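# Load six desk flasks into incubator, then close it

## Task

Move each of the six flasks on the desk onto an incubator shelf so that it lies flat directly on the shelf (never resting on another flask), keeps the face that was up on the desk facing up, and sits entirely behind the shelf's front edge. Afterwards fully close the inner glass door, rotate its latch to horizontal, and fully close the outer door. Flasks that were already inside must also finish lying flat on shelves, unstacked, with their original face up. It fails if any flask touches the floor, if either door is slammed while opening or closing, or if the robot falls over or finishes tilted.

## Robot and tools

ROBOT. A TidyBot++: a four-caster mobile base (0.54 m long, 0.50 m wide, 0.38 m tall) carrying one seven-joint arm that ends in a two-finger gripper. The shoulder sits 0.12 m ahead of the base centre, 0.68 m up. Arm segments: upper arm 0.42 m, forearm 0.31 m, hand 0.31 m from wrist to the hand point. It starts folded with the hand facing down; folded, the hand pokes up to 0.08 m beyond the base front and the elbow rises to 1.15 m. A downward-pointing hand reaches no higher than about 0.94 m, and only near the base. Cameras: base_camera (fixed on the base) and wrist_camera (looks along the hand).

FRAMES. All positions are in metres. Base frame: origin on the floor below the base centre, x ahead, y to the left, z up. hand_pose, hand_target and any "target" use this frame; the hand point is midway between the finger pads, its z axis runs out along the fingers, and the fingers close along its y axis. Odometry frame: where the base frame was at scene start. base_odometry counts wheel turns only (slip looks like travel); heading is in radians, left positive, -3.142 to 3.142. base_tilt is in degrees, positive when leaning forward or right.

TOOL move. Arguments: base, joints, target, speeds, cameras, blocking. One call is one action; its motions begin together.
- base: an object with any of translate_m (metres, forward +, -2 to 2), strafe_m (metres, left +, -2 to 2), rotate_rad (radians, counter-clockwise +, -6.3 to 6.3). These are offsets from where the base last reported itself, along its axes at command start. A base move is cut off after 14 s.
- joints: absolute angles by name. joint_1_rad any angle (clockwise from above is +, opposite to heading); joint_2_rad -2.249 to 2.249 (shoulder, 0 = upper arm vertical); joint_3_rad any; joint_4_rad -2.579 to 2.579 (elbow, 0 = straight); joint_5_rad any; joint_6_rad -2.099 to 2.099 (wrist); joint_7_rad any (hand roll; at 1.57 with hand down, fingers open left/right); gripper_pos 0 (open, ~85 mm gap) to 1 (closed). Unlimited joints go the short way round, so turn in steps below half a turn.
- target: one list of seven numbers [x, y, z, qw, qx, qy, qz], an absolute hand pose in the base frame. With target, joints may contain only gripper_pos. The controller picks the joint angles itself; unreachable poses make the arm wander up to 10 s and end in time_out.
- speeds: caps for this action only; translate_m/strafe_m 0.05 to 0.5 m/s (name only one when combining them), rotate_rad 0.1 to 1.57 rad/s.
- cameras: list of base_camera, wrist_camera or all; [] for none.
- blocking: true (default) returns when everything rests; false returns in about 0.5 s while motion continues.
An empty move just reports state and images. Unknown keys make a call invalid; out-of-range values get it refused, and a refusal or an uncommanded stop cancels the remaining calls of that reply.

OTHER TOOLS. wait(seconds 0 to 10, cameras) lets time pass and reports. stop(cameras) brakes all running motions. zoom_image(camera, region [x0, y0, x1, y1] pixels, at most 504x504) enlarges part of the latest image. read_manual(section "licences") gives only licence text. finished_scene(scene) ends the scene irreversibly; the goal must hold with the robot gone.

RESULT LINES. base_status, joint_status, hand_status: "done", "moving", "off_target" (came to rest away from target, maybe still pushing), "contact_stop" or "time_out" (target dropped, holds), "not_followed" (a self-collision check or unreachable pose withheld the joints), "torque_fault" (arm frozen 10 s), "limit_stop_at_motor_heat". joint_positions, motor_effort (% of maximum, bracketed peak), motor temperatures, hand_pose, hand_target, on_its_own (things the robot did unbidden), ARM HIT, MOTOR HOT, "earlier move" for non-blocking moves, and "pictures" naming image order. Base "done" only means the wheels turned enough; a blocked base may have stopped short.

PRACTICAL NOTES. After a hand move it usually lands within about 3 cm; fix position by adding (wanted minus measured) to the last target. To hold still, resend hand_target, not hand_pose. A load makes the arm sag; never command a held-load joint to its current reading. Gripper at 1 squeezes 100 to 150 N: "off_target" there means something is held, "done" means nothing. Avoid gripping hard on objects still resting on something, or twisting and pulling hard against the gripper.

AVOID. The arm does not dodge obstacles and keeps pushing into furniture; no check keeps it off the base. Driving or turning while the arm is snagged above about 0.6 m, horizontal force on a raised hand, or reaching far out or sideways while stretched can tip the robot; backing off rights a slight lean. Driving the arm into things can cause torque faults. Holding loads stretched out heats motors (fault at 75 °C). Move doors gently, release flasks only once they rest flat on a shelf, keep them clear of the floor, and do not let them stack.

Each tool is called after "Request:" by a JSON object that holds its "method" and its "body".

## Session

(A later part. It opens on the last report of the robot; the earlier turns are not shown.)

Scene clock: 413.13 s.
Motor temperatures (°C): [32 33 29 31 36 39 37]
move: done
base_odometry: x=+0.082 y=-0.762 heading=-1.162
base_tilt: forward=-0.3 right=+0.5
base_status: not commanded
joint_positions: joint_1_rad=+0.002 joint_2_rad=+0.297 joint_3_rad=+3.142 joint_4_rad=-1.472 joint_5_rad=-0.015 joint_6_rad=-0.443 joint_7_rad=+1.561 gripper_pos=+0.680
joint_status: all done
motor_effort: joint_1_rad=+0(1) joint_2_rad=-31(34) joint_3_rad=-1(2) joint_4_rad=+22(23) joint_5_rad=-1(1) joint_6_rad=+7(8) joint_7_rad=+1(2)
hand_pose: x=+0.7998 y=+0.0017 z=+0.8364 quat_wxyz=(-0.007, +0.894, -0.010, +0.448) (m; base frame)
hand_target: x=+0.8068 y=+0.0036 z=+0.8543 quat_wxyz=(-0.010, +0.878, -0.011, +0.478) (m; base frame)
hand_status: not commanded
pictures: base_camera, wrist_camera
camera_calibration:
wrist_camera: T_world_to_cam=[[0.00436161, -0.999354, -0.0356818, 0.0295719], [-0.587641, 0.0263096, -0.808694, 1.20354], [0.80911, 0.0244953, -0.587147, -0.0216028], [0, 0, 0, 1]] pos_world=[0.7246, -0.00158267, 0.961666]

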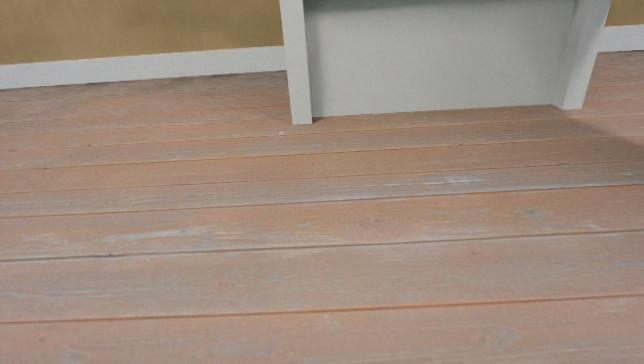

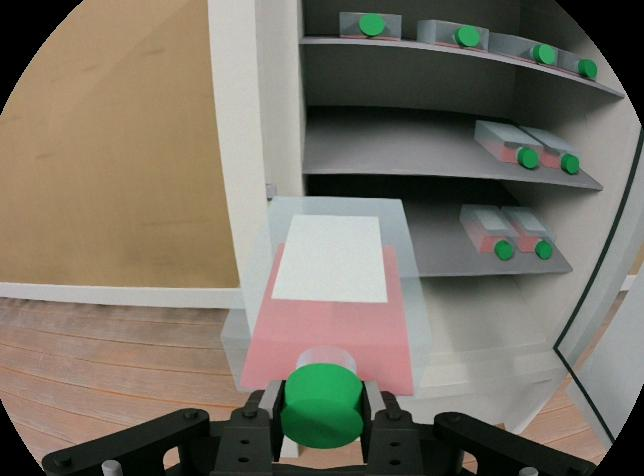

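Request:
{"method": "move", "body": {"base": {"translate_m":0.25,"strafe_m":-0.026,"rotate_rad":-0.033}, "speeds": {"translate_m":0.25,"rotate_rad":0.1}}}

Scene clock: 417.27 s.
Motor temperatures (°C): [32 33 29 31 36 39 37]
move: done
base_odometry: x=+0.157 y=-1.002 heading=-1.197
base_tilt: forward=-0.3 right=+0.6
base_status: done
joint_positions: joint_1_rad=+0.002 joint_2_rad=+0.297 joint_3_rad=+3.142 joint_4_rad=-1.473 joint_5_rad=-0.015 joint_6_rad=-0.438 joint_7_rad=+1.561 gripper_pos=+0.680
joint_status: not commanded
motor_effort: joint_1_rad=+0(3) joint_2_rad=-31(34) joint_3_rad=-2(3) joint_4_rad=+22(22) joint_5_rad=-1(1) joint_6_rad=+8(8) joint_7_rad=+0(1)
hand_pose: x=+0.8005 y=+0.0019 z=+0.8369 quat_wxyz=(-0.008, +0.893, -0.010, +0.450) (m; base frame)
hand_target: x=+0.8068 y=+0.0036 z=+0.8543 quat_wxyz=(-0.010, +0.878, -0.011, +0.478) (m; base frame)
hand_status: not commanded
pictures: base_camera, wrist_camera
camera_calibration:
wrist_camera: T_world_to_cam=[[0.00485773, -0.999352, -0.0356731, 0.029509], [-0.584614, 0.026104, -0.810891, 1.20367], [0.811297, 0.0247941, -0.584108, -0.0260942], [0, 0, 0, 1]] pos_world=[0.724709, -0.0012837, 0.961855]

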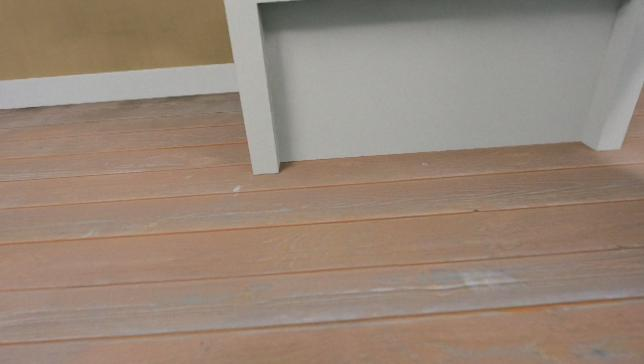

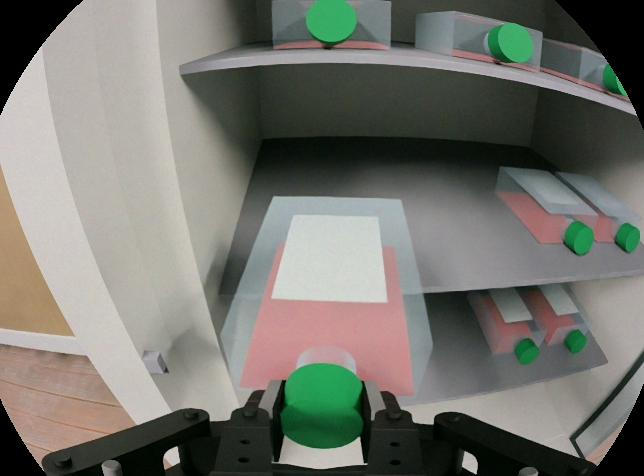

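Request:
{"method": "move", "body": {"base": {"translate_m":0.185}, "speeds": {"translate_m":0.15}, "cameras": []}}

Request:
{"method": "move", "body": {"joints": {"joint_2_rad":0.29,"joint_4_rad":-1.54,"joint_6_rad":-0.31}, "cameras": ["wrist_camera"]}}

Request:
{"method": "move", "body": {"joints": {"joint_2_rad":0.3,"joint_4_rad":-1.585,"joint_6_rad":-0.265}, "cameras": ["wrist_camera"]}}

Scene clock: 421.77 s.
Motor temperatures (°C): [32 33 29 31 36 39 37]
move: done
base_odometry: x=+0.225 y=-1.174 heading=-1.197
base_tilt: forward=-0.3 right=+0.5
base_status: done
joint_positions: joint_1_rad=+0.002 joint_2_rad=+0.297 joint_3_rad=+3.142 joint_4_rad=-1.474 joint_5_rad=-0.015 joint_6_rad=-0.436 joint_7_rad=+1.561 gripper_pos=+0.680
joint_status: not commanded
motor_effort: joint_1_rad=+0(1) joint_2_rad=-31(35) joint_3_rad=-1(2) joint_4_rad=+21(22) joint_5_rad=-1(1) joint_6_rad=+8(8) joint_7_rad=+1(1)
hand_pose: x=+0.8005 y=+0.0019 z=+0.8368 quat_wxyz=(-0.008, +0.893, -0.010, +0.450) (m; base frame)
hand_target: x=+0.8068 y=+0.0036 z=+0.8543 quat_wxyz=(-0.010, +0.878, -0.011, +0.478) (m; base frame)
hand_status: not commanded
pictures: none
No camera images: "cameras" was empty.

Scene clock: 422.80 s.
Motor temperatures (°C): [32 33 29 31 36 39 37]
move: done
base_odometry: x=+0.225 y=-1.174 heading=-1.197
base_tilt: forward=-0.3 right=+0.5
base_status: not commanded
joint_positions: joint_1_rad=+0.002 joint_2_rad=+0.297 joint_3_rad=+3.142 joint_4_rad=-1.531 joint_5_rad=-0.015 joint_6_rad=-0.373 joint_7_rad=+1.561 gripper_pos=+0.680
joint_status: all done
motor_effort: joint_1_rad=+0(0) joint_2_rad=-31(33) joint_3_rad=-1(2) joint_4_rad=+21(23) joint_5_rad=-1(1) joint_6_rad=+7(9) joint_7_rad=+0(1)
hand_pose: x=+0.7977 y=+0.0016 z=+0.8211 quat_wxyz=(-0.007, +0.891, -0.010, +0.453) (m; base frame)
hand_target: x=+0.8054 y=+0.0033 z=+0.8367 quat_wxyz=(-0.010, +0.877, -0.012, +0.480) (m; base frame)
hand_status: not commanded
pictures: wrist_camera
camera_calibration:
wrist_camera: T_world_to_cam=[[0.00420706, -0.999365, -0.0353736, 0.0289289], [-0.57864, 0.0264174, -0.815155, 1.18799], [0.815572, 0.023898, -0.578161, -0.0414806], [0, 0, 0, 1]] pos_world=[0.721125, -0.00148168, 0.945434]

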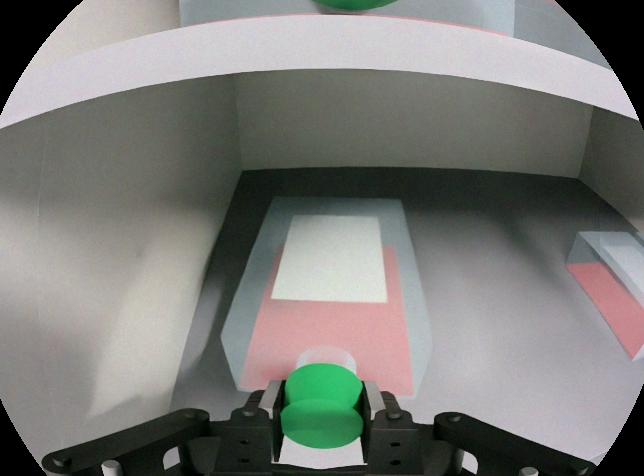

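Scene clock: 423.53 s.
Motor temperatures (°C): [32 33 29 31 36 39 37]
move: done
base_odometry: x=+0.225 y=-1.174 heading=-1.197
base_tilt: forward=-0.3 right=+0.6
base_status: not commanded
joint_positions: joint_1_rad=+0.002 joint_2_rad=+0.299 joint_3_rad=+3.142 joint_4_rad=-1.575 joint_5_rad=-0.015 joint_6_rad=-0.327 joint_7_rad=+1.561 gripper_pos=+0.680
joint_status: all done
motor_effort: joint_1_rad=+0(0) joint_2_rad=-31(32) joint_3_rad=-1(2) joint_4_rad=+21(22) joint_5_rad=-1(1) joint_6_rad=+8(8) joint_7_rad=+0(1)
hand_pose: x=+0.7943 y=+0.0014 z=+0.8066 quat_wxyz=(-0.007, +0.891, -0.011, +0.453) (m; base frame)
hand_target: x=+0.8029 y=+0.0030 z=+0.8162 quat_wxyz=(-0.009, +0.879, -0.012, +0.476) (m; base frame)
hand_status: not commanded
pictures: wrist_camera
camera_calibration:
wrist_camera: T_world_to_cam=[[0.00357096, -0.999374, -0.035199, 0.0286327], [-0.579282, 0.0266244, -0.814692, 1.1744], [0.815119, 0.0232994, -0.578825, -0.0460281], [0, 0, 0, 1]] pos_world=[0.717723, -0.00158033, 0.931137]

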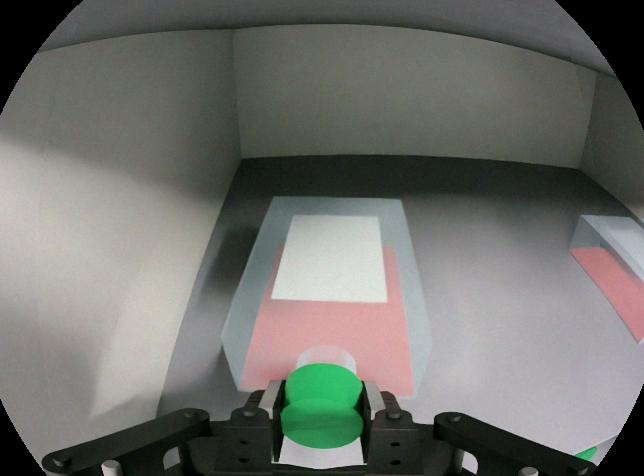

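Request:
{"method": "move", "body": {"cameras": ["wrist_camera"]}}

Scene clock: 432.83 s.
Motor temperatures (°C): [32 33 29 31 36 39 37]
base_odometry: x=+0.225 y=-1.174 heading=-1.197
base_tilt: forward=-0.3 right=+0.5
base_status: not commanded
joint_positions: joint_1_rad=+0.002 joint_2_rad=+0.299 joint_3_rad=+3.142 joint_4_rad=-1.575 joint_5_rad=-0.015 joint_6_rad=-0.327 joint_7_rad=+1.561 gripper_pos=+0.680
joint_status: all done
motor_effort: joint_1_rad=+0(0) joint_2_rad=-31(32) joint_3_rad=-1(2) joint_4_rad=+21(22) joint_5_rad=-1(1) joint_6_rad=+7(8) joint_7_rad=+0(1)
hand_pose: x=+0.7943 y=+0.0014 z=+0.8067 quat_wxyz=(-0.007, +0.891, -0.011, +0.453) (m; base frame)
hand_target: x=+0.8029 y=+0.0030 z=+0.8162 quat_wxyz=(-0.009, +0.879, -0.012, +0.476) (m; base frame)
hand_status: not commanded
pictures: wrist_camera
camera_calibration:
wrist_camera: T_world_to_cam=[[0.00357559, -0.999374, -0.0351978, 0.0286283], [-0.579169, 0.026624, -0.814773, 1.17439], [0.8152, 0.0232988, -0.578711, -0.046192], [0, 0, 0, 1]] pos_world=[0.717723, -0.00158033, 0.931136]

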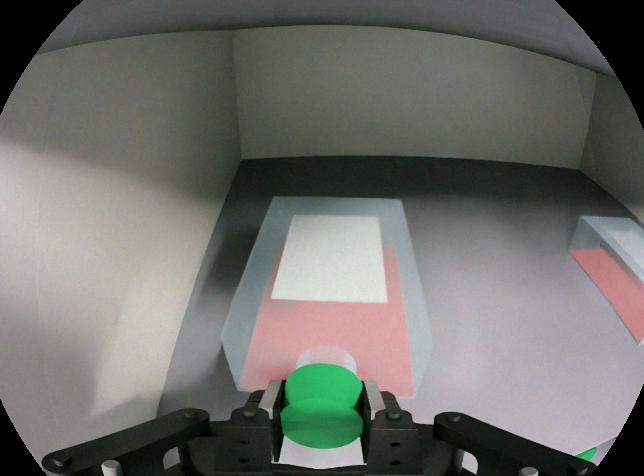

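Request:
{"method": "move", "body": {"joints": {"joint_2_rad":0.305,"joint_4_rad":-1.605,"joint_6_rad":-0.245}, "cameras": []}}

Request:
{"method": "move", "body": {"joints": {"joint_2_rad":0.315,"joint_4_rad":-1.615,"joint_6_rad":-0.225}, "cameras": ["wrist_camera"]}}

Scene clock: 434.47 s.
Motor temperatures (°C): [32 33 29 31 36 39 37]
move: done
base_odometry: x=+0.225 y=-1.174 heading=-1.197
base_tilt: forward=-0.3 right=+0.5
base_status: not commanded
joint_positions: joint_1_rad=+0.002 joint_2_rad=+0.299 joint_3_rad=+3.142 joint_4_rad=-1.594 joint_5_rad=-0.015 joint_6_rad=-0.306 joint_7_rad=+1.561 gripper_pos=+0.680
joint_status: all done
motor_effort: joint_1_rad=+0(0) joint_2_rad=-30(32) joint_3_rad=-1(2) joint_4_rad=+21(22) joint_5_rad=-1(1) joint_6_rad=+7(8) joint_7_rad=-1(2)
hand_pose: x=+0.7930 y=+0.0014 z=+0.8010 quat_wxyz=(-0.007, +0.891, -0.011, +0.454) (m; base frame)
hand_target: x=+0.8015 y=+0.0029 z=+0.8069 quat_wxyz=(-0.009, +0.881, -0.012, +0.473) (m; base frame)
hand_status: not commanded
pictures: none
No camera images: "cameras" was empty.

Scene clock: 435.03 s.
Motor temperatures (°C): [32 33 29 31 36 39 37]
move: done
base_odometry: x=+0.225 y=-1.174 heading=-1.197
base_tilt: forward=-0.3 right=+0.5
base_status: not commanded
joint_positions: joint_1_rad=+0.002 joint_2_rad=+0.307 joint_3_rad=+3.142 joint_4_rad=-1.602 joint_5_rad=-0.015 joint_6_rad=-0.285 joint_7_rad=+1.561 gripper_pos=+0.680
joint_status: all done
motor_effort: joint_1_rad=+0(0) joint_2_rad=-31(32) joint_3_rad=-1(2) joint_4_rad=+21(22) joint_5_rad=+0(1) joint_6_rad=+7(8) joint_7_rad=+0(1)
hand_pose: x=+0.7955 y=+0.0013 z=+0.7970 quat_wxyz=(-0.007, +0.890, -0.011, +0.456) (m; base frame)
hand_target: x=+0.8033 y=+0.0027 z=+0.7997 quat_wxyz=(-0.009, +0.881, -0.012, +0.473) (m; base frame)
hand_status: not commanded
pictures: wrist_camera
camera_calibration:
wrist_camera: T_world_to_cam=[[0.00321855, -0.999382, -0.0350006, 0.0281436], [-0.573333, 0.0268327, -0.818883, 1.16585], [0.819316, 0.0227026, -0.572892, -0.0606757], [0, 0, 0, 1]] pos_world=[0.718039, -0.00177898, 0.920916]

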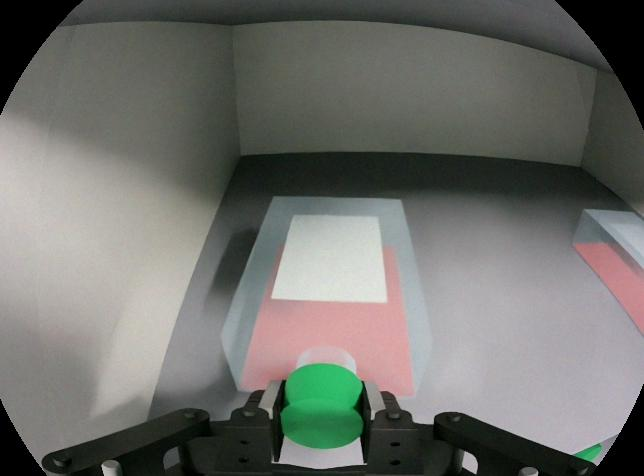

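Request:
{"method": "move", "body": {"joints": {"joint_2_rad":0.322,"joint_4_rad":-1.63,"joint_6_rad":-0.225}, "cameras": []}}

Request:
{"method": "move", "body": {"joints": {"joint_2_rad":0.328,"joint_4_rad":-1.64,"joint_6_rad":-0.215}, "cameras": ["wrist_camera"]}}

Scene clock: 438.07 s.
Motor temperatures (°C): [32 33 29 31 36 39 37]
move: done
base_odometry: x=+0.225 y=-1.174 heading=-1.197
base_tilt: forward=-0.3 right=+0.6
base_status: not commanded
joint_positions: joint_1_rad=+0.002 joint_2_rad=+0.309 joint_3_rad=+3.142 joint_4_rad=-1.615 joint_5_rad=-0.015 joint_6_rad=-0.282 joint_7_rad=+1.561 gripper_pos=+0.680
joint_status: all done
motor_effort: joint_1_rad=+0(0) joint_2_rad=-29(32) joint_3_rad=-1(1) joint_4_rad=+20(21) joint_5_rad=+0(1) joint_6_rad=+6(8) joint_7_rad=+1(1)
hand_pose: x=+0.7924 y=+0.0013 z=+0.7890 quat_wxyz=(-0.007, +0.893, -0.011, +0.451) (m; base frame)
hand_target: x=+0.7998 y=+0.0027 z=+0.7866 quat_wxyz=(-0.009, +0.886, -0.012, +0.464) (m; base frame)
hand_status: not commanded
pictures: none
No camera images: "cameras" was empty.

Scene clock: 438.60 s.
Motor temperatures (°C): [32 33 29 31 36 39 37]
move: done
base_odometry: x=+0.225 y=-1.174 heading=-1.197
base_tilt: forward=-0.3 right=+0.6
base_status: not commanded
joint_positions: joint_1_rad=+0.002 joint_2_rad=+0.310 joint_3_rad=+3.142 joint_4_rad=-1.620 joint_5_rad=-0.015 joint_6_rad=-0.270 joint_7_rad=+1.561 gripper_pos=+0.680
joint_status: all done
motor_effort: joint_1_rad=+0(0) joint_2_rad=-28(30) joint_3_rad=+0(2) joint_4_rad=+19(20) joint_5_rad=+0(1) joint_6_rad=+6(7) joint_7_rad=+0(1)
hand_pose: x=+0.7931 y=+0.0012 z=+0.7888 quat_wxyz=(-0.007, +0.891, -0.011, +0.453) (m; base frame)
hand_target: x=+0.7992 y=+0.0027 z=+0.7797 quat_wxyz=(-0.009, +0.887, -0.012, +0.461) (m; base frame)
hand_status: not commanded
pictures: wrist_camera
camera_calibration:
wrist_camera: T_world_to_cam=[[0.00276808, -0.999384, -0.0349897, 0.0281934], [-0.578678, 0.0269353, -0.815111, 1.15901], [0.815551, 0.0225041, -0.578247, -0.0561656], [0, 0, 0, 1]] pos_world=[0.716424, -0.00177842, 0.913235]

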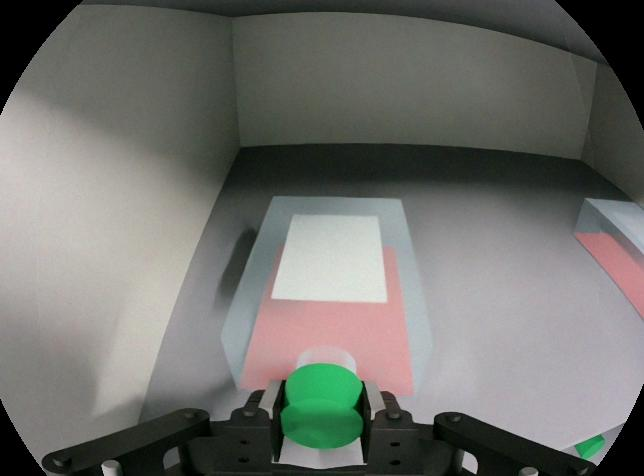

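Request:
{"method": "move", "body": {"joints": {"joint_2_rad":0.334,"joint_4_rad":-1.65,"joint_6_rad":-0.205}, "cameras": []}}

Request:
{"method": "move", "body": {"joints": {"joint_2_rad":0.340,"joint_4_rad":-1.66,"joint_6_rad":-0.195}, "cameras": ["wrist_camera"]}}

Scene clock: 440.50 s.
Motor temperatures (°C): [32 33 29 31 36 39 37]
move: done
base_odometry: x=+0.225 y=-1.174 heading=-1.197
base_tilt: forward=-0.2 right=+0.6
base_status: not commanded
joint_positions: joint_1_rad=+0.002 joint_2_rad=+0.310 joint_3_rad=+3.142 joint_4_rad=-1.626 joint_5_rad=-0.015 joint_6_rad=-0.258 joint_7_rad=+1.561 gripper_pos=+0.680
joint_status: all done
motor_effort: joint_1_rad=+0(1) joint_2_rad=-27(29) joint_3_rad=-1(2) joint_4_rad=+19(20) joint_5_rad=-1(1) joint_6_rad=+6(7) joint_7_rad=+0(1)
hand_pose: x=+0.7937 y=+0.0011 z=+0.7885 quat_wxyz=(-0.007, +0.890, -0.011, +0.456) (m; base frame)
hand_target: x=+0.7985 y=+0.0026 z=+0.7727 quat_wxyz=(-0.009, +0.889, -0.013, +0.458) (m; base frame)
hand_status: not commanded
pictures: none
No camera images: "cameras" was empty.

Scene clock: 441.03 s.
Motor temperatures (°C): [32 33 29 31 36 39 37]
move: done
base_odometry: x=+0.225 y=-1.174 heading=-1.197
base_tilt: forward=-0.3 right=+0.6
base_status: not commanded
joint_positions: joint_1_rad=+0.002 joint_2_rad=+0.310 joint_3_rad=+3.142 joint_4_rad=-1.632 joint_5_rad=-0.015 joint_6_rad=-0.245 joint_7_rad=+1.561 gripper_pos=+0.680
joint_status: all done
motor_effort: joint_1_rad=+0(1) joint_2_rad=-26(28) joint_3_rad=-1(1) joint_4_rad=+18(19) joint_5_rad=+0(1) joint_6_rad=+5(6) joint_7_rad=+0(1)
hand_pose: x=+0.7943 y=+0.0011 z=+0.7882 quat_wxyz=(-0.007, +0.888, -0.011, +0.459) (m; base frame)
hand_target: x=+0.7978 y=+0.0026 z=+0.7657 quat_wxyz=(-0.009, +0.890, -0.013, +0.456) (m; base frame)
hand_status: not commanded
pictures: wrist_camera
camera_calibration:
wrist_camera: T_world_to_cam=[[0.00287353, -0.999393, -0.0347269, 0.027726], [-0.568425, 0.0269387, -0.822294, 1.15676], [0.82273, 0.0221025, -0.568002, -0.07123], [0, 0, 0, 1]] pos_world=[0.716053, -0.00187799, 0.911699]

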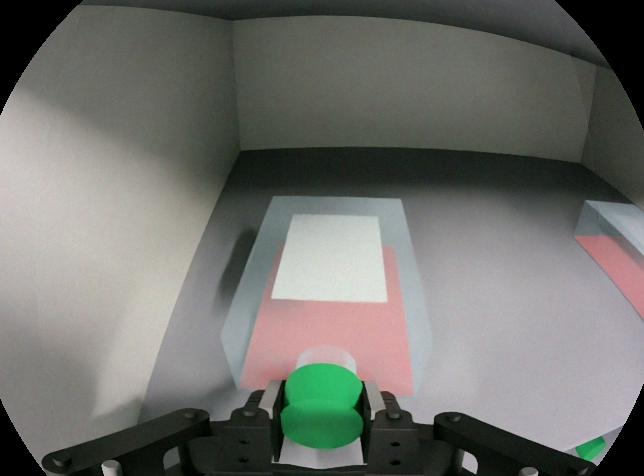

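Request:
{"method": "zoom_image", "body": {"camera": "wrist_camera", "region": [150, 170, 470, 470]}}

Scaled by 1.575.

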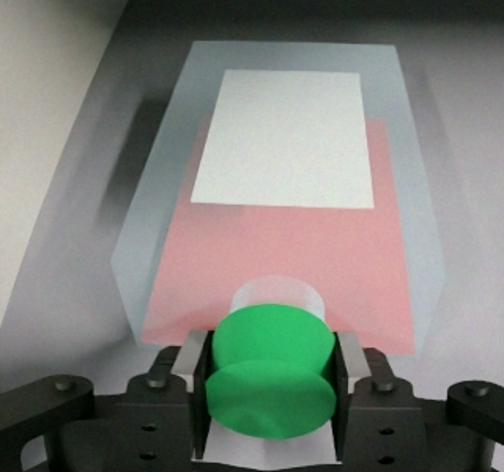

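Request:
{"method": "move", "body": {"joints": {"joint_2_rad":0.335,"joint_4_rad":-1.655,"joint_6_rad":-0.215}, "cameras": []}}

Request:
{"method": "move", "body": {"joints": {"gripper_pos":0.45}, "cameras": ["wrist_camera"]}}

Scene clock: 445.60 s.
Motor temperatures (°C): [32 33 29 31 36 39 37]
move: done
base_odometry: x=+0.225 y=-1.174 heading=-1.197
base_tilt: forward=-0.2 right=+0.5
base_status: not commanded
joint_positions: joint_1_rad=+0.002 joint_2_rad=+0.310 joint_3_rad=+3.142 joint_4_rad=-1.632 joint_5_rad=-0.015 joint_6_rad=-0.245 joint_7_rad=+1.561 gripper_pos=+0.680
joint_status: all done
motor_effort: joint_1_rad=+0(0) joint_2_rad=-26(26) joint_3_rad=-1(2) joint_4_rad=+18(19) joint_5_rad=+0(1) joint_6_rad=+6(6) joint_7_rad=+0(1)
hand_pose: x=+0.7943 y=+0.0011 z=+0.7882 quat_wxyz=(-0.007, +0.888, -0.011, +0.459) (m; base frame)
hand_target: x=+0.7952 y=+0.0027 z=+0.7668 quat_wxyz=(-0.009, +0.892, -0.013, +0.451) (m; base frame)
hand_status: not commanded
pictures: none
No camera images: "cameras" was empty.

Scene clock: 446.33 s.
Motor temperatures (°C): [32 33 29 31 36 39 37]
move: done
base_odometry: x=+0.225 y=-1.174 heading=-1.197
base_tilt: forward=-0.2 right=+0.6
base_status: not commanded
joint_positions: joint_1_rad=+0.001 joint_2_rad=+0.312 joint_3_rad=+3.142 joint_4_rad=-1.632 joint_5_rad=-0.015 joint_6_rad=-0.245 joint_7_rad=+1.561 gripper_pos=+0.450
joint_status: all done
motor_effort: joint_1_rad=+1(2) joint_2_rad=-29(29) joint_3_rad=+0(1) joint_4_rad=+18(19) joint_5_rad=-1(1) joint_6_rad=+5(6) joint_7_rad=-1(1)
hand_pose: x=+0.7945 y=+0.0014 z=+0.7867 quat_wxyz=(-0.007, +0.889, -0.011, +0.458) (m; base frame)
hand_target: x=+0.7952 y=+0.0027 z=+0.7668 quat_wxyz=(-0.009, +0.892, -0.013, +0.451) (m; base frame)
hand_status: not commanded
pictures: wrist_camera
camera_calibration:
wrist_camera: T_world_to_cam=[[0.00331977, -0.999387, -0.0348476, 0.0277649], [-0.570327, 0.0267323, -0.820983, 1.15605], [0.821411, 0.0226, -0.569889, -0.0697717], [0, 0, 0, 1]] pos_world=[0.716548, -0.00157923, 0.910305]

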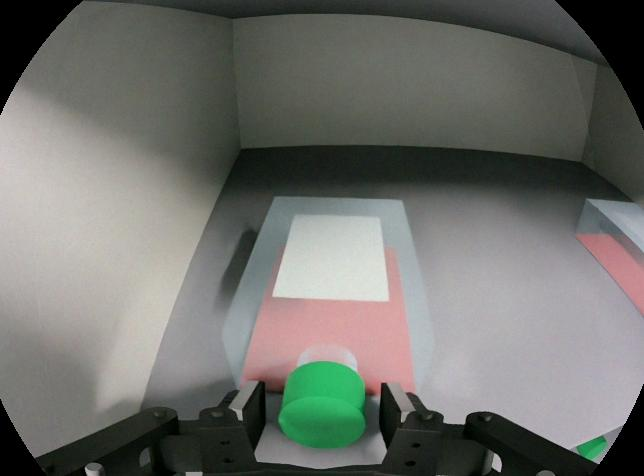

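Request:
{"method": "move", "body": {"joints": {"joint_2_rad":0.318,"joint_4_rad":-1.635,"joint_6_rad":-0.23}, "cameras": []}}

Request:
{"method": "move", "body": {"base": {"translate_m":-0.1}, "speeds": {"translate_m":0.1}, "cameras": ["wrist_camera"]}}

Scene clock: 448.20 s.
Motor temperatures (°C): [32 33 29 31 36 39 37]
move: done
base_odometry: x=+0.225 y=-1.174 heading=-1.197
base_tilt: forward=-0.3 right=+0.6
base_status: not commanded
joint_positions: joint_1_rad=+0.001 joint_2_rad=+0.312 joint_3_rad=+3.142 joint_4_rad=-1.632 joint_5_rad=-0.015 joint_6_rad=-0.245 joint_7_rad=+1.561 gripper_pos=+0.450
joint_status: all done
motor_effort: joint_1_rad=+1(1) joint_2_rad=-29(30) joint_3_rad=-1(1) joint_4_rad=+19(19) joint_5_rad=-1(1) joint_6_rad=+6(6) joint_7_rad=+0(1)
hand_pose: x=+0.7945 y=+0.0014 z=+0.7869 quat_wxyz=(-0.007, +0.889, -0.011, +0.458) (m; base frame)
hand_target: x=+0.7970 y=+0.0028 z=+0.7853 quat_wxyz=(-0.009, +0.887, -0.012, +0.461) (m; base frame)
hand_status: not commanded
pictures: none
No camera images: "cameras" was empty.

Scene clock: 449.77 s.
Motor temperatures (°C): [32 33 29 31 36 39 37]
move: done
base_odometry: x=+0.188 y=-1.081 heading=-1.196
base_tilt: forward=-0.3 right=+0.6
base_status: done
joint_positions: joint_1_rad=+0.001 joint_2_rad=+0.313 joint_3_rad=+3.142 joint_4_rad=-1.632 joint_5_rad=-0.015 joint_6_rad=-0.245 joint_7_rad=+1.561 gripper_pos=+0.450
joint_status: not commanded
motor_effort: joint_1_rad=+0(1) joint_2_rad=-31(31) joint_3_rad=-1(2) joint_4_rad=+20(21) joint_5_rad=-1(1) joint_6_rad=+7(7) joint_7_rad=+0(1)
hand_pose: x=+0.7947 y=+0.0014 z=+0.7865 quat_wxyz=(-0.007, +0.889, -0.011, +0.458) (m; base frame)
hand_target: x=+0.7970 y=+0.0028 z=+0.7853 quat_wxyz=(-0.009, +0.887, -0.012, +0.461) (m; base frame)
hand_status: not commanded
pictures: wrist_camera
camera_calibration:
wrist_camera: T_world_to_cam=[[0.00331464, -0.999387, -0.0348496, 0.0277624], [-0.570441, 0.0267337, -0.820903, 1.15607], [0.821332, 0.0226006, -0.570003, -0.0699711], [0, 0, 0, 1]] pos_world=[0.716847, -0.00157923, 0.910106]

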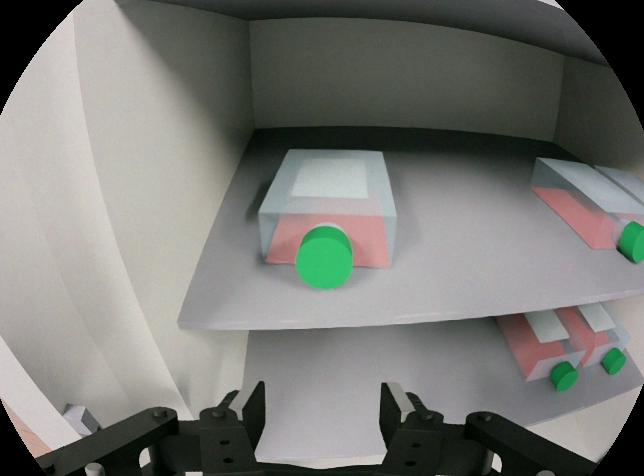

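Request:
{"method": "move", "body": {"base": {"translate_m":-0.38}, "cameras": []}}

Request:
{"method": "move", "body": {"joints": {"joint_2_rad":0.30,"joint_4_rad":-0.93,"joint_6_rad":-1.02,"gripper_pos":0.3}, "cameras": []}}

Request:
{"method": "move", "body": {"cameras": ["base_camera"]}}

Scene clock: 457.50 s.
Motor temperatures (°C): [32 33 29 31 36 39 37]
move: done
base_odometry: x=+0.049 y=-0.727 heading=-1.196
base_tilt: forward=-0.3 right=+0.6
base_status: done
joint_positions: joint_1_rad=+0.001 joint_2_rad=+0.317 joint_3_rad=+3.142 joint_4_rad=-1.632 joint_5_rad=-0.015 joint_6_rad=-0.245 joint_7_rad=+1.561 gripper_pos=+0.450
joint_status: not commanded
motor_effort: joint_1_rad=+0(1) joint_2_rad=-30(33) joint_3_rad=+0(2) joint_4_rad=+20(21) joint_5_rad=-1(1) joint_6_rad=+7(7) joint_7_rad=+1(1)
hand_pose: x=+0.7951 y=+0.0014 z=+0.7839 quat_wxyz=(-0.007, +0.890, -0.011, +0.456) (m; base frame)
hand_target: x=+0.7970 y=+0.0028 z=+0.7853 quat_wxyz=(-0.009, +0.887, -0.012, +0.461) (m; base frame)
hand_status: not commanded
pictures: none
No camera images: "cameras" was empty.

Scene clock: 459.80 s.
Motor temperatures (°C): [32 33 29 31 36 39 37]
move: done
base_odometry: x=+0.049 y=-0.727 heading=-1.196
base_tilt: forward=-0.3 right=+0.5
base_status: not commanded
joint_positions: joint_1_rad=+0.001 joint_2_rad=+0.316 joint_3_rad=+3.142 joint_4_rad=-0.956 joint_5_rad=-0.015 joint_6_rad=-0.946 joint_7_rad=+1.561 gripper_pos=+0.300
joint_status: all done
motor_effort: joint_1_rad=+0(0) joint_2_rad=-32(33) joint_3_rad=-1(2) joint_4_rad=+20(22) joint_5_rad=+0(1) joint_6_rad=+6(8) joint_7_rad=+0(1)
hand_pose: x=+0.7987 y=+0.0041 z=+0.9865 quat_wxyz=(-0.009, +0.895, -0.006, +0.446) (m; base frame)
hand_target: x=+0.7818 y=+0.0067 z=+0.9933 quat_wxyz=(-0.012, +0.902, -0.006, +0.431) (m; base frame)
hand_status: not commanded
pictures: none
No camera images: "cameras" was empty.

Scene clock: 459.80 s.
Motor temperatures (°C): [32 33 29 31 36 39 37]
base_odometry: x=+0.049 y=-0.727 heading=-1.196
base_tilt: forward=-0.3 right=+0.5
base_status: not commanded
joint_positions: joint_1_rad=+0.001 joint_2_rad=+0.316 joint_3_rad=+3.142 joint_4_rad=-0.956 joint_5_rad=-0.015 joint_6_rad=-0.946 joint_7_rad=+1.561 gripper_pos=+0.300
joint_status: all done
motor_effort: joint_1_rad=+0(0) joint_2_rad=-32(33) joint_3_rad=-1(2) joint_4_rad=+20(22) joint_5_rad=+0(1) joint_6_rad=+6(8) joint_7_rad=+0(1)
hand_pose: x=+0.7987 y=+0.0041 z=+0.9865 quat_wxyz=(-0.009, +0.895, -0.006, +0.446) (m; base frame)
hand_target: x=+0.7818 y=+0.0067 z=+0.9933 quat_wxyz=(-0.012, +0.902, -0.006, +0.431) (m; base frame)
hand_status: not commanded
pictures: base_camera

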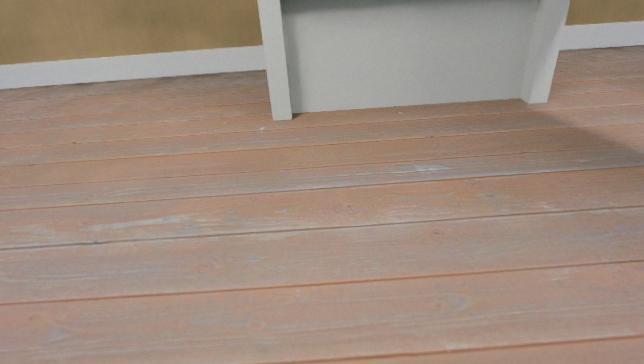

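Request:
{"method": "move", "body": {"base": {"translate_m":-0.581,"strafe_m":0.575,"rotate_rad":2.11}, "speeds": {"rotate_rad":0.9}}}

Scene clock: 465.03 s.
Motor temperatures (°C): [32 33 29 31 36 39 37]
move: done
base_odometry: x=+0.372 y=+0.024 heading=+0.913
base_tilt: forward=-0.3 right=+0.6
base_status: done
joint_positions: joint_1_rad=-0.002 joint_2_rad=+0.316 joint_3_rad=+3.141 joint_4_rad=-0.955 joint_5_rad=-0.015 joint_6_rad=-0.948 joint_7_rad=+1.561 gripper_pos=+0.300
joint_status: not commanded
motor_effort: joint_1_rad=+0(6) joint_2_rad=-31(34) joint_3_rad=-1(5) joint_4_rad=+21(21) joint_5_rad=-1(2) joint_6_rad=+6(7) joint_7_rad=-1(1)
hand_pose: x=+0.7982 y=+0.0067 z=+0.9865 quat_wxyz=(-0.010, +0.896, -0.005, +0.445) (m; base frame)
hand_target: x=+0.7818 y=+0.0067 z=+0.9933 quat_wxyz=(-0.012, +0.902, -0.006, +0.431) (m; base frame)
hand_status: not commanded
pictures: base_camera, wrist_camera
camera_calibration:
wrist_camera: T_world_to_cam=[[0.0164696, -0.999225, -0.0357635, 0.030335], [-0.594471, 0.0189741, -0.803893, 1.3245], [0.803948, 0.0345002, -0.593698, 0.0782321], [0, 0, 0, 1]] pos_world=[0.723985, 0.00248124, 1.11229]

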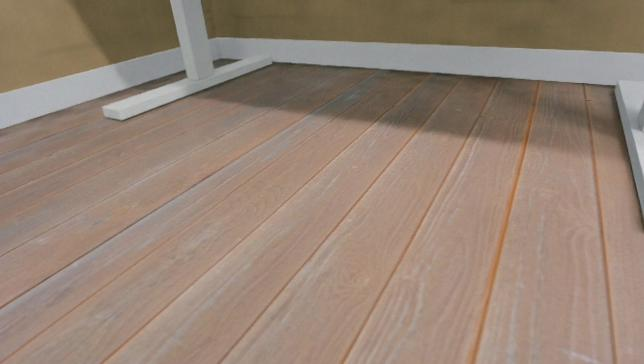

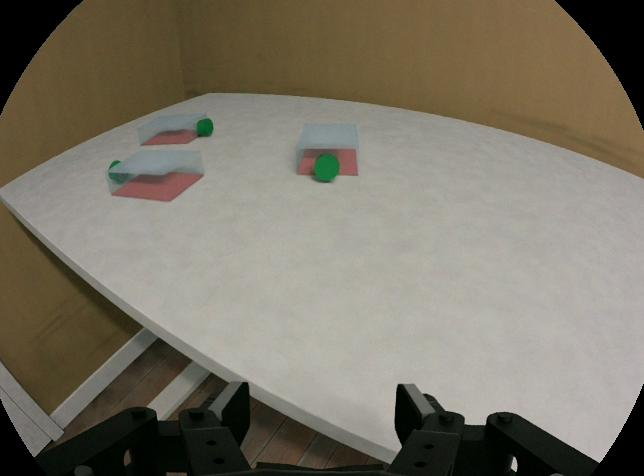

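Request:
{"method": "move", "body": {"base": {"translate_m":0.265}, "cameras": []}}

Request:
{"method": "move", "body": {"joints": {"joint_2_rad":0.28,"joint_4_rad":-1.17,"joint_6_rad":-0.70}, "cameras": ["wrist_camera"]}}

Scene clock: 471.47 s.
Motor temperatures (°C): [32 33 29 31 36 39 37]
move: done
base_odometry: x=+0.534 y=+0.234 heading=+0.914
base_tilt: forward=-0.3 right=+0.5
base_status: done
joint_positions: joint_1_rad=-0.002 joint_2_rad=+0.315 joint_3_rad=+3.141 joint_4_rad=-0.953 joint_5_rad=-0.015 joint_6_rad=-0.951 joint_7_rad=+1.561 gripper_pos=+0.300
joint_status: not commanded
motor_effort: joint_1_rad=+0(1) joint_2_rad=-31(36) joint_3_rad=-1(2) joint_4_rad=+20(22) joint_5_rad=-1(1) joint_6_rad=+6(7) joint_7_rad=+0(1)
hand_pose: x=+0.7974 y=+0.0067 z=+0.9874 quat_wxyz=(-0.010, +0.896, -0.005, +0.445) (m; base frame)
hand_target: x=+0.7818 y=+0.0067 z=+0.9933 quat_wxyz=(-0.012, +0.902, -0.006, +0.431) (m; base frame)
hand_status: not commanded
pictures: none
No camera images: "cameras" was empty.

Scene clock: 472.77 s.
Motor temperatures (°C): [32 33 29 31 36 39 37]
move: done
base_odometry: x=+0.534 y=+0.234 heading=+0.914
base_tilt: forward=-0.3 right=+0.6
base_status: not commanded
joint_positions: joint_1_rad=-0.002 joint_2_rad=+0.305 joint_3_rad=+3.141 joint_4_rad=-1.152 joint_5_rad=-0.015 joint_6_rad=-0.762 joint_7_rad=+1.561 gripper_pos=+0.300
joint_status: all done
motor_effort: joint_1_rad=+0(0) joint_2_rad=-30(33) joint_3_rad=-1(2) joint_4_rad=+21(22) joint_5_rad=+0(1) joint_6_rad=+7(7) joint_7_rad=+0(1)
hand_pose: x=+0.8058 y=+0.0061 z=+0.9312 quat_wxyz=(-0.010, +0.895, -0.006, +0.445) (m; base frame)
hand_target: x=+0.8079 y=+0.0054 z=+0.9537 quat_wxyz=(-0.012, +0.880, -0.008, +0.476) (m; base frame)
hand_status: not commanded
pictures: wrist_camera
camera_calibration:
wrist_camera: T_world_to_cam=[[0.0137287, -0.999245, -0.0363475, 0.0304655], [-0.5938, 0.0210994, -0.804336, 1.28449], [0.804496, 0.0326256, -0.593062, 0.0383133], [0, 0, 0, 1]] pos_world=[0.731486, 0.00209064, 1.05699]

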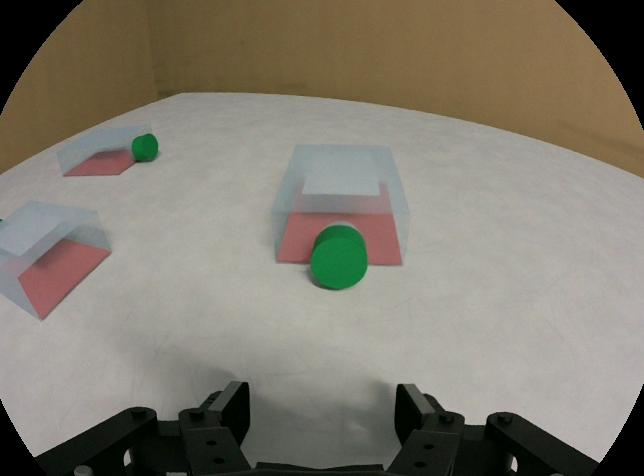

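Request:
{"method": "move", "body": {"base": {"translate_m":0.0,"strafe_m":0.024,"rotate_rad":-0.035}, "speeds": {"strafe_m":0.1,"rotate_rad":0.2}, "cameras": ["wrist_camera"]}}

Scene clock: 477.83 s.
Motor temperatures (°C): [32 33 29 31 36 39 37]
move: done
base_odometry: x=+0.515 y=+0.249 heading=+0.879
base_tilt: forward=-0.2 right=+0.5
base_status: done
joint_positions: joint_1_rad=+0.000 joint_2_rad=+0.304 joint_3_rad=+3.142 joint_4_rad=-1.152 joint_5_rad=-0.015 joint_6_rad=-0.761 joint_7_rad=+1.561 gripper_pos=+0.300
joint_status: not commanded
motor_effort: joint_1_rad=+1(3) joint_2_rad=-31(33) joint_3_rad=+0(3) joint_4_rad=+21(22) joint_5_rad=-1(2) joint_6_rad=+6(7) joint_7_rad=+1(1)
hand_pose: x=+0.8058 y=+0.0044 z=+0.9319 quat_wxyz=(-0.009, +0.895, -0.007, +0.446) (m; base frame)
hand_target: x=+0.8079 y=+0.0054 z=+0.9537 quat_wxyz=(-0.012, +0.880, -0.008, +0.476) (m; base frame)
hand_status: not commanded
pictures: wrist_camera
camera_calibration:
wrist_camera: T_world_to_cam=[[0.0112336, -0.99929, -0.0359615, 0.0305152], [-0.592211, 0.0223293, -0.805473, 1.28486], [0.805704, 0.0303452, -0.59154, 0.0364587], [0, 0, 0, 1]] pos_world=[0.731189, 0.000697308, 1.05758]

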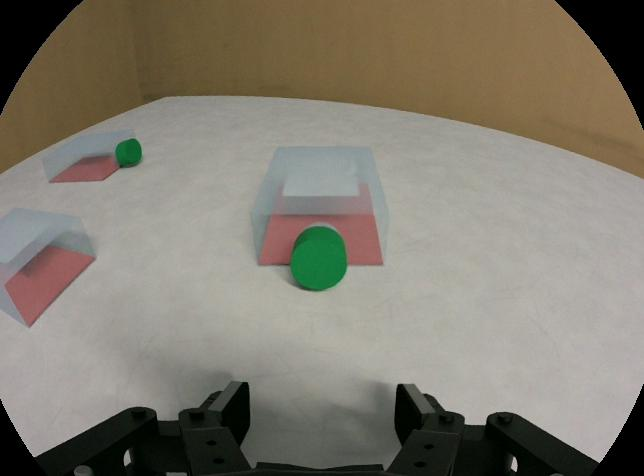

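Request:
{"method": "move", "body": {"base": {"translate_m":0.085,"strafe_m":0.001}, "speeds": {"translate_m":0.12}, "cameras": ["wrist_camera"]}}

Scene clock: 480.20 s.
Motor temperatures (°C): [32 33 29 31 36 39 37]
move: done
base_odometry: x=+0.568 y=+0.315 heading=+0.880
base_tilt: forward=-0.3 right=+0.5
base_status: done
joint_positions: joint_1_rad=+0.000 joint_2_rad=+0.295 joint_3_rad=+3.142 joint_4_rad=-1.153 joint_5_rad=-0.015 joint_6_rad=-0.758 joint_7_rad=+1.561 gripper_pos=+0.300
joint_status: not commanded
motor_effort: joint_1_rad=+0(1) joint_2_rad=-31(35) joint_3_rad=+1(2) joint_4_rad=+21(22) joint_5_rad=-1(1) joint_6_rad=+6(7) joint_7_rad=+0(1)
hand_pose: x=+0.8038 y=+0.0044 z=+0.9384 quat_wxyz=(-0.009, +0.892, -0.007, +0.451) (m; base frame)
hand_target: x=+0.8079 y=+0.0054 z=+0.9537 quat_wxyz=(-0.012, +0.880, -0.008, +0.476) (m; base frame)
hand_status: not commanded
pictures: wrist_camera
camera_calibration:
wrist_camera: T_world_to_cam=[[0.0116288, -0.99929, -0.0358351, 0.0303312], [-0.583276, 0.0223299, -0.811967, 1.28774], [0.812191, 0.030344, -0.582602, 0.0282481], [0, 0, 0, 1]] pos_world=[0.727814, 0.000697312, 1.06315]

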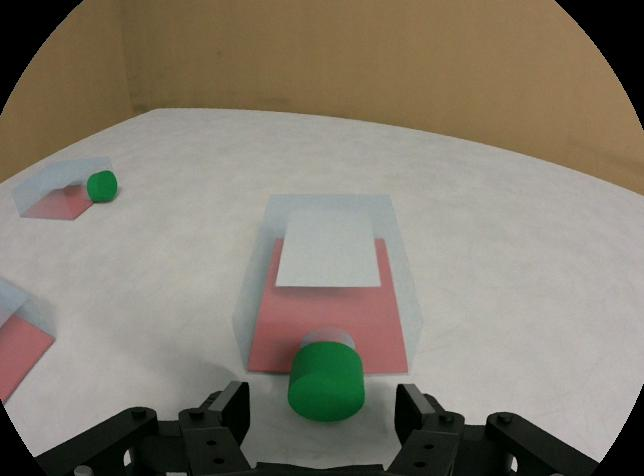

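Request:
{"method": "move", "body": {"base": {"translate_m":0.018}, "speeds": {"translate_m":0.08}, "joints": {"joint_2_rad":0.29,"joint_4_rad":-1.18,"joint_6_rad":-0.69}, "cameras": ["wrist_camera"]}}

Scene clock: 482.03 s.
Motor temperatures (°C): [32 33 29 31 36 39 37]
move: done
base_odometry: x=+0.579 y=+0.329 heading=+0.880
base_tilt: forward=-0.3 right=+0.5
base_status: done
joint_positions: joint_1_rad=+0.000 joint_2_rad=+0.299 joint_3_rad=+3.142 joint_4_rad=-1.163 joint_5_rad=-0.015 joint_6_rad=-0.749 joint_7_rad=+1.561 gripper_pos=+0.300
joint_status: all done
motor_effort: joint_1_rad=+0(1) joint_2_rad=-31(34) joint_3_rad=-1(2) joint_4_rad=+21(22) joint_5_rad=-1(1) joint_6_rad=+6(7) joint_7_rad=+0(1)
hand_pose: x=+0.8052 y=+0.0044 z=+0.9317 quat_wxyz=(-0.009, +0.894, -0.007, +0.448) (m; base frame)
hand_target: x=+0.8109 y=+0.0053 z=+0.9437 quat_wxyz=(-0.012, +0.882, -0.009, +0.471) (m; base frame)
hand_status: not commanded
pictures: wrist_camera
camera_calibration:
wrist_camera: T_world_to_cam=[[0.0112836, -0.999291, -0.0359252, 0.0303321], [-0.587931, 0.0224311, -0.8086, 1.28384], [0.808833, 0.0302454, -0.587261, 0.0302481], [0, 0, 0, 1]] pos_world=[0.730001, 0.000597769, 1.05697]

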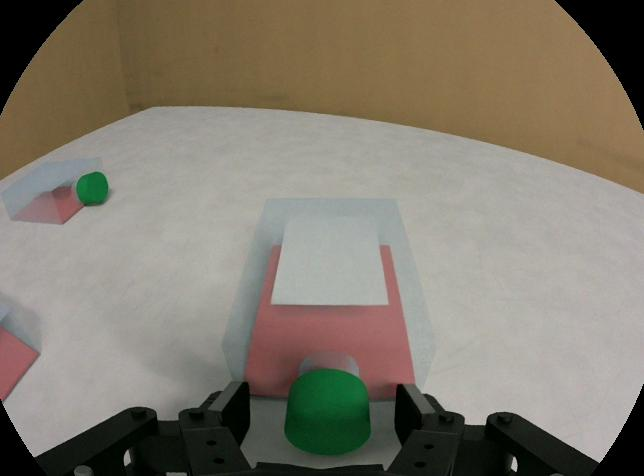

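Request:
{"method": "move", "body": {"joints": {"gripper_pos":0.72}, "cameras": ["wrist_camera"]}}

Scene clock: 483.80 s.
Motor temperatures (°C): [32 33 29 31 36 39 37]
move: off_target
base_odometry: x=+0.579 y=+0.329 heading=+0.880
base_tilt: forward=-0.3 right=+0.6
base_status: not commanded
joint_positions: joint_1_rad=+0.000 joint_2_rad=+0.299 joint_3_rad=+3.142 joint_4_rad=-1.163 joint_5_rad=-0.015 joint_6_rad=-0.747 joint_7_rad=+1.561 gripper_pos=+0.680
joint_status: gripper_pos off_target (ended at +0.680, target +0.720)
motor_effort: joint_1_rad=+0(0) joint_2_rad=-30(32) joint_3_rad=-1(2) joint_4_rad=+21(21) joint_5_rad=-1(1) joint_6_rad=+7(7) joint_7_rad=+0(1)
hand_pose: x=+0.8054 y=+0.0044 z=+0.9320 quat_wxyz=(-0.009, +0.893, -0.007, +0.449) (m; base frame)
hand_target: x=+0.8109 y=+0.0053 z=+0.9437 quat_wxyz=(-0.012, +0.882, -0.009, +0.471) (m; base frame)
hand_status: not commanded
pictures: wrist_camera
camera_calibration:
wrist_camera: T_world_to_cam=[[0.0113264, -0.999291, -0.035913, 0.030295], [-0.586943, 0.022433, -0.809318, 1.28404], [0.809549, 0.0302456, -0.586272, 0.0287935], [0, 0, 0, 1]] pos_world=[0.730004, 0.000597775, 1.05716]

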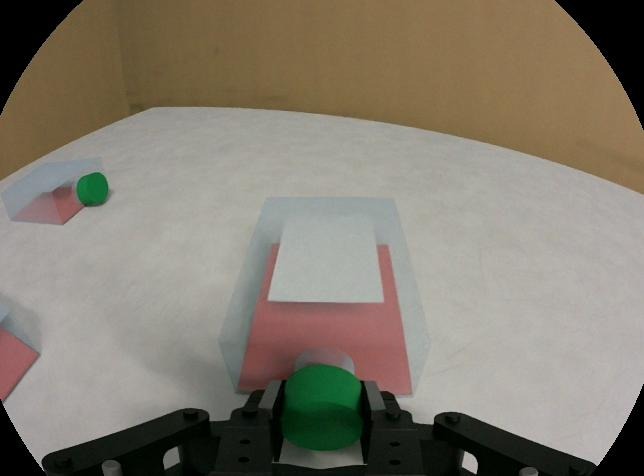

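Request:
{"method": "move", "body": {"joints": {"joint_2_rad":0.28,"joint_4_rad":-1.09,"joint_6_rad":-0.85,"gripper_pos":0.8}, "cameras": []}}

Request:
{"method": "move", "body": {"joints": {"joint_2_rad":0.287,"joint_4_rad":-0.925,"joint_6_rad":-1.04}, "cameras": ["wrist_camera"]}}

Scene clock: 485.73 s.
Motor temperatures (°C): [32 33 29 31 36 39 37]
move: off_target
base_odometry: x=+0.579 y=+0.329 heading=+0.880
base_tilt: forward=-0.2 right=+0.6
base_status: not commanded
joint_positions: joint_1_rad=+0.000 joint_2_rad=+0.299 joint_3_rad=+3.142 joint_4_rad=-1.117 joint_5_rad=-0.015 joint_6_rad=-0.808 joint_7_rad=+1.561 gripper_pos=+0.680
joint_status: gripper_pos off_target (ended at +0.680, target +0.800); the others done
motor_effort: joint_1_rad=+0(0) joint_2_rad=-32(33) joint_3_rad=-1(2) joint_4_rad=+22(22) joint_5_rad=-1(2) joint_6_rad=+7(8) joint_7_rad=+0(1)
hand_pose: x=+0.8008 y=+0.0046 z=+0.9432 quat_wxyz=(-0.009, +0.897, -0.007, +0.443) (m; base frame)
hand_target: x=+0.7913 y=+0.0060 z=+0.9607 quat_wxyz=(-0.012, +0.896, -0.007, +0.445) (m; base frame)
hand_status: not commanded
pictures: none
No camera images: "cameras" was empty.

Scene clock: 486.87 s.
Motor temperatures (°C): [32 33 29 31 36 39 37]
move: done
base_odometry: x=+0.579 y=+0.329 heading=+0.880
base_tilt: forward=-0.2 right=+0.6
base_status: not commanded
joint_positions: joint_1_rad=+0.000 joint_2_rad=+0.299 joint_3_rad=+3.142 joint_4_rad=-0.953 joint_5_rad=-0.015 joint_6_rad=-0.970 joint_7_rad=+1.561 gripper_pos=+0.680
joint_status: all done
motor_effort: joint_1_rad=+0(0) joint_2_rad=-30(34) joint_3_rad=-1(2) joint_4_rad=+21(23) joint_5_rad=-1(1) joint_6_rad=+7(8) joint_7_rad=+0(1)
hand_pose: x=+0.7892 y=+0.0051 z=+0.9937 quat_wxyz=(-0.010, +0.896, -0.006, +0.444) (m; base frame)
hand_target: x=+0.7743 y=+0.0067 z=+0.9998 quat_wxyz=(-0.012, +0.903, -0.006, +0.430) (m; base frame)
hand_status: not commanded
pictures: wrist_camera
camera_calibration:
wrist_camera: T_world_to_cam=[[0.0140986, -0.999274, -0.0353844, 0.0307251], [-0.596304, 0.0200038, -0.80251, 1.32515], [0.802635, 0.0324141, -0.595589, 0.0927919], [0, 0, 0, 1]] pos_world=[0.715279, 0.00118701, 1.1198]

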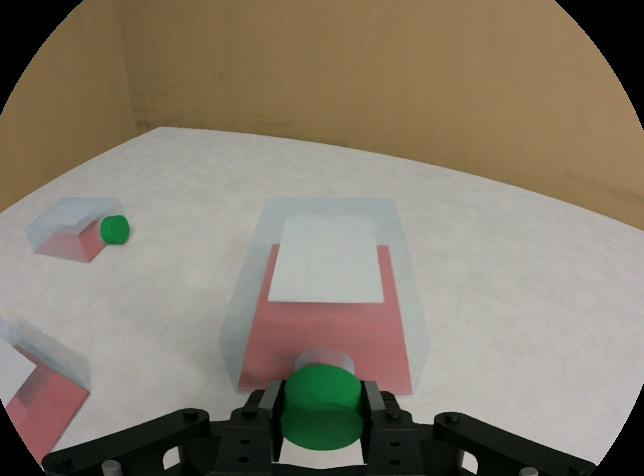

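Request:
{"method": "move", "body": {"base": {"translate_m":-0.45}, "speeds": {"translate_m":0.35}, "cameras": []}}

Request:
{"method": "move", "body": {"base": {"translate_m":-0.835,"strafe_m":-0.225,"rotate_rad":-2.077}, "speeds": {"translate_m":0.45,"rotate_rad":0.8}}}

Scene clock: 492.40 s.
Motor temperatures (°C): [32 33 29 31 36 39 37]
move: done
base_odometry: x=+0.292 y=-0.018 heading=+0.880
base_tilt: forward=-0.3 right=+0.6
base_status: done
joint_positions: joint_1_rad=-0.001 joint_2_rad=+0.299 joint_3_rad=+3.142 joint_4_rad=-0.952 joint_5_rad=-0.015 joint_6_rad=-0.978 joint_7_rad=+1.561 gripper_pos=+0.680
joint_status: not commanded
motor_effort: joint_1_rad=+0(2) joint_2_rad=-31(36) joint_3_rad=-1(3) joint_4_rad=+21(22) joint_5_rad=-1(1) joint_6_rad=+7(8) joint_7_rad=+0(1)
hand_pose: x=+0.7875 y=+0.0054 z=+0.9926 quat_wxyz=(-0.010, +0.898, -0.005, +0.441) (m; base frame)
hand_target: x=+0.7743 y=+0.0067 z=+0.9998 quat_wxyz=(-0.012, +0.903, -0.006, +0.430) (m; base frame)
hand_status: not commanded
pictures: none
No camera images: "cameras" was empty.

Scene clock: 496.00 s.
Motor temperatures (°C): [32 33 29 31 36 39 37]
move: done
base_odometry: x=-0.066 y=-0.805 heading=-1.196
base_tilt: forward=-0.2 right=+0.6
base_status: done
joint_positions: joint_1_rad=+0.005 joint_2_rad=+0.301 joint_3_rad=+3.145 joint_4_rad=-0.952 joint_5_rad=-0.015 joint_6_rad=-0.978 joint_7_rad=+1.561 gripper_pos=+0.680
joint_status: not commanded
motor_effort: joint_1_rad=+0(5) joint_2_rad=-32(35) joint_3_rad=-2(5) joint_4_rad=+21(22) joint_5_rad=-1(2) joint_6_rad=+7(7) joint_7_rad=+1(1)
hand_pose: x=+0.7883 y=-0.0002 z=+0.9910 quat_wxyz=(-0.007, +0.898, -0.009, +0.440) (m; base frame)
hand_target: x=+0.7743 y=+0.0067 z=+0.9998 quat_wxyz=(-0.012, +0.903, -0.006, +0.430) (m; base frame)
hand_status: not commanded
pictures: base_camera, wrist_camera
camera_calibration:
wrist_camera: T_world_to_cam=[[0.00565243, -0.99938, -0.0347421, 0.0313953], [-0.603411, 0.0242958, -0.79706, 1.32267], [0.79741, 0.0254691, -0.6029, 0.103309], [0, 0, 0, 1]] pos_world=[0.715557, -0.00339075, 1.11762]

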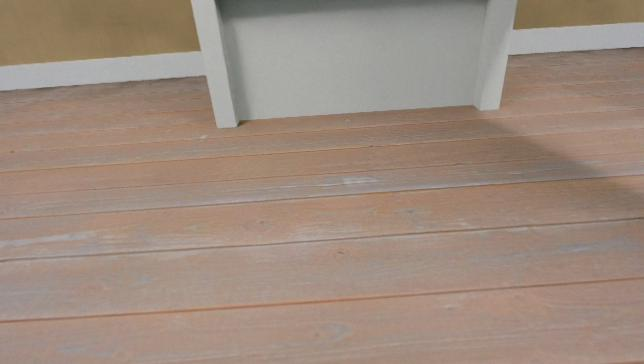

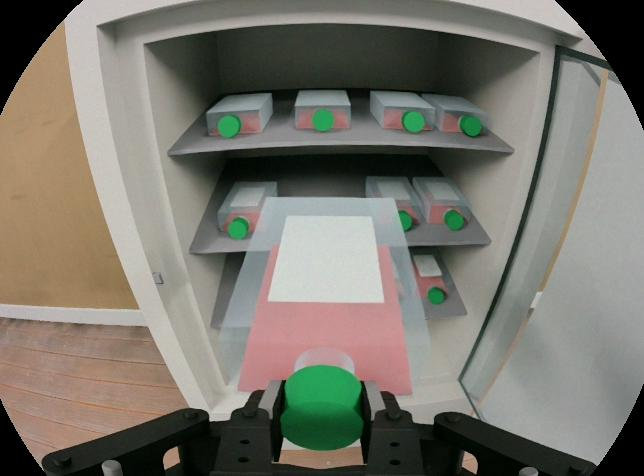

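Request:
{"method": "zoom_image", "body": {"camera": "wrist_camera", "region": [170, 140, 500, 320]}}

Scaled by 1.527.

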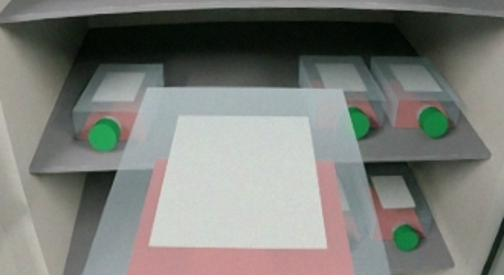

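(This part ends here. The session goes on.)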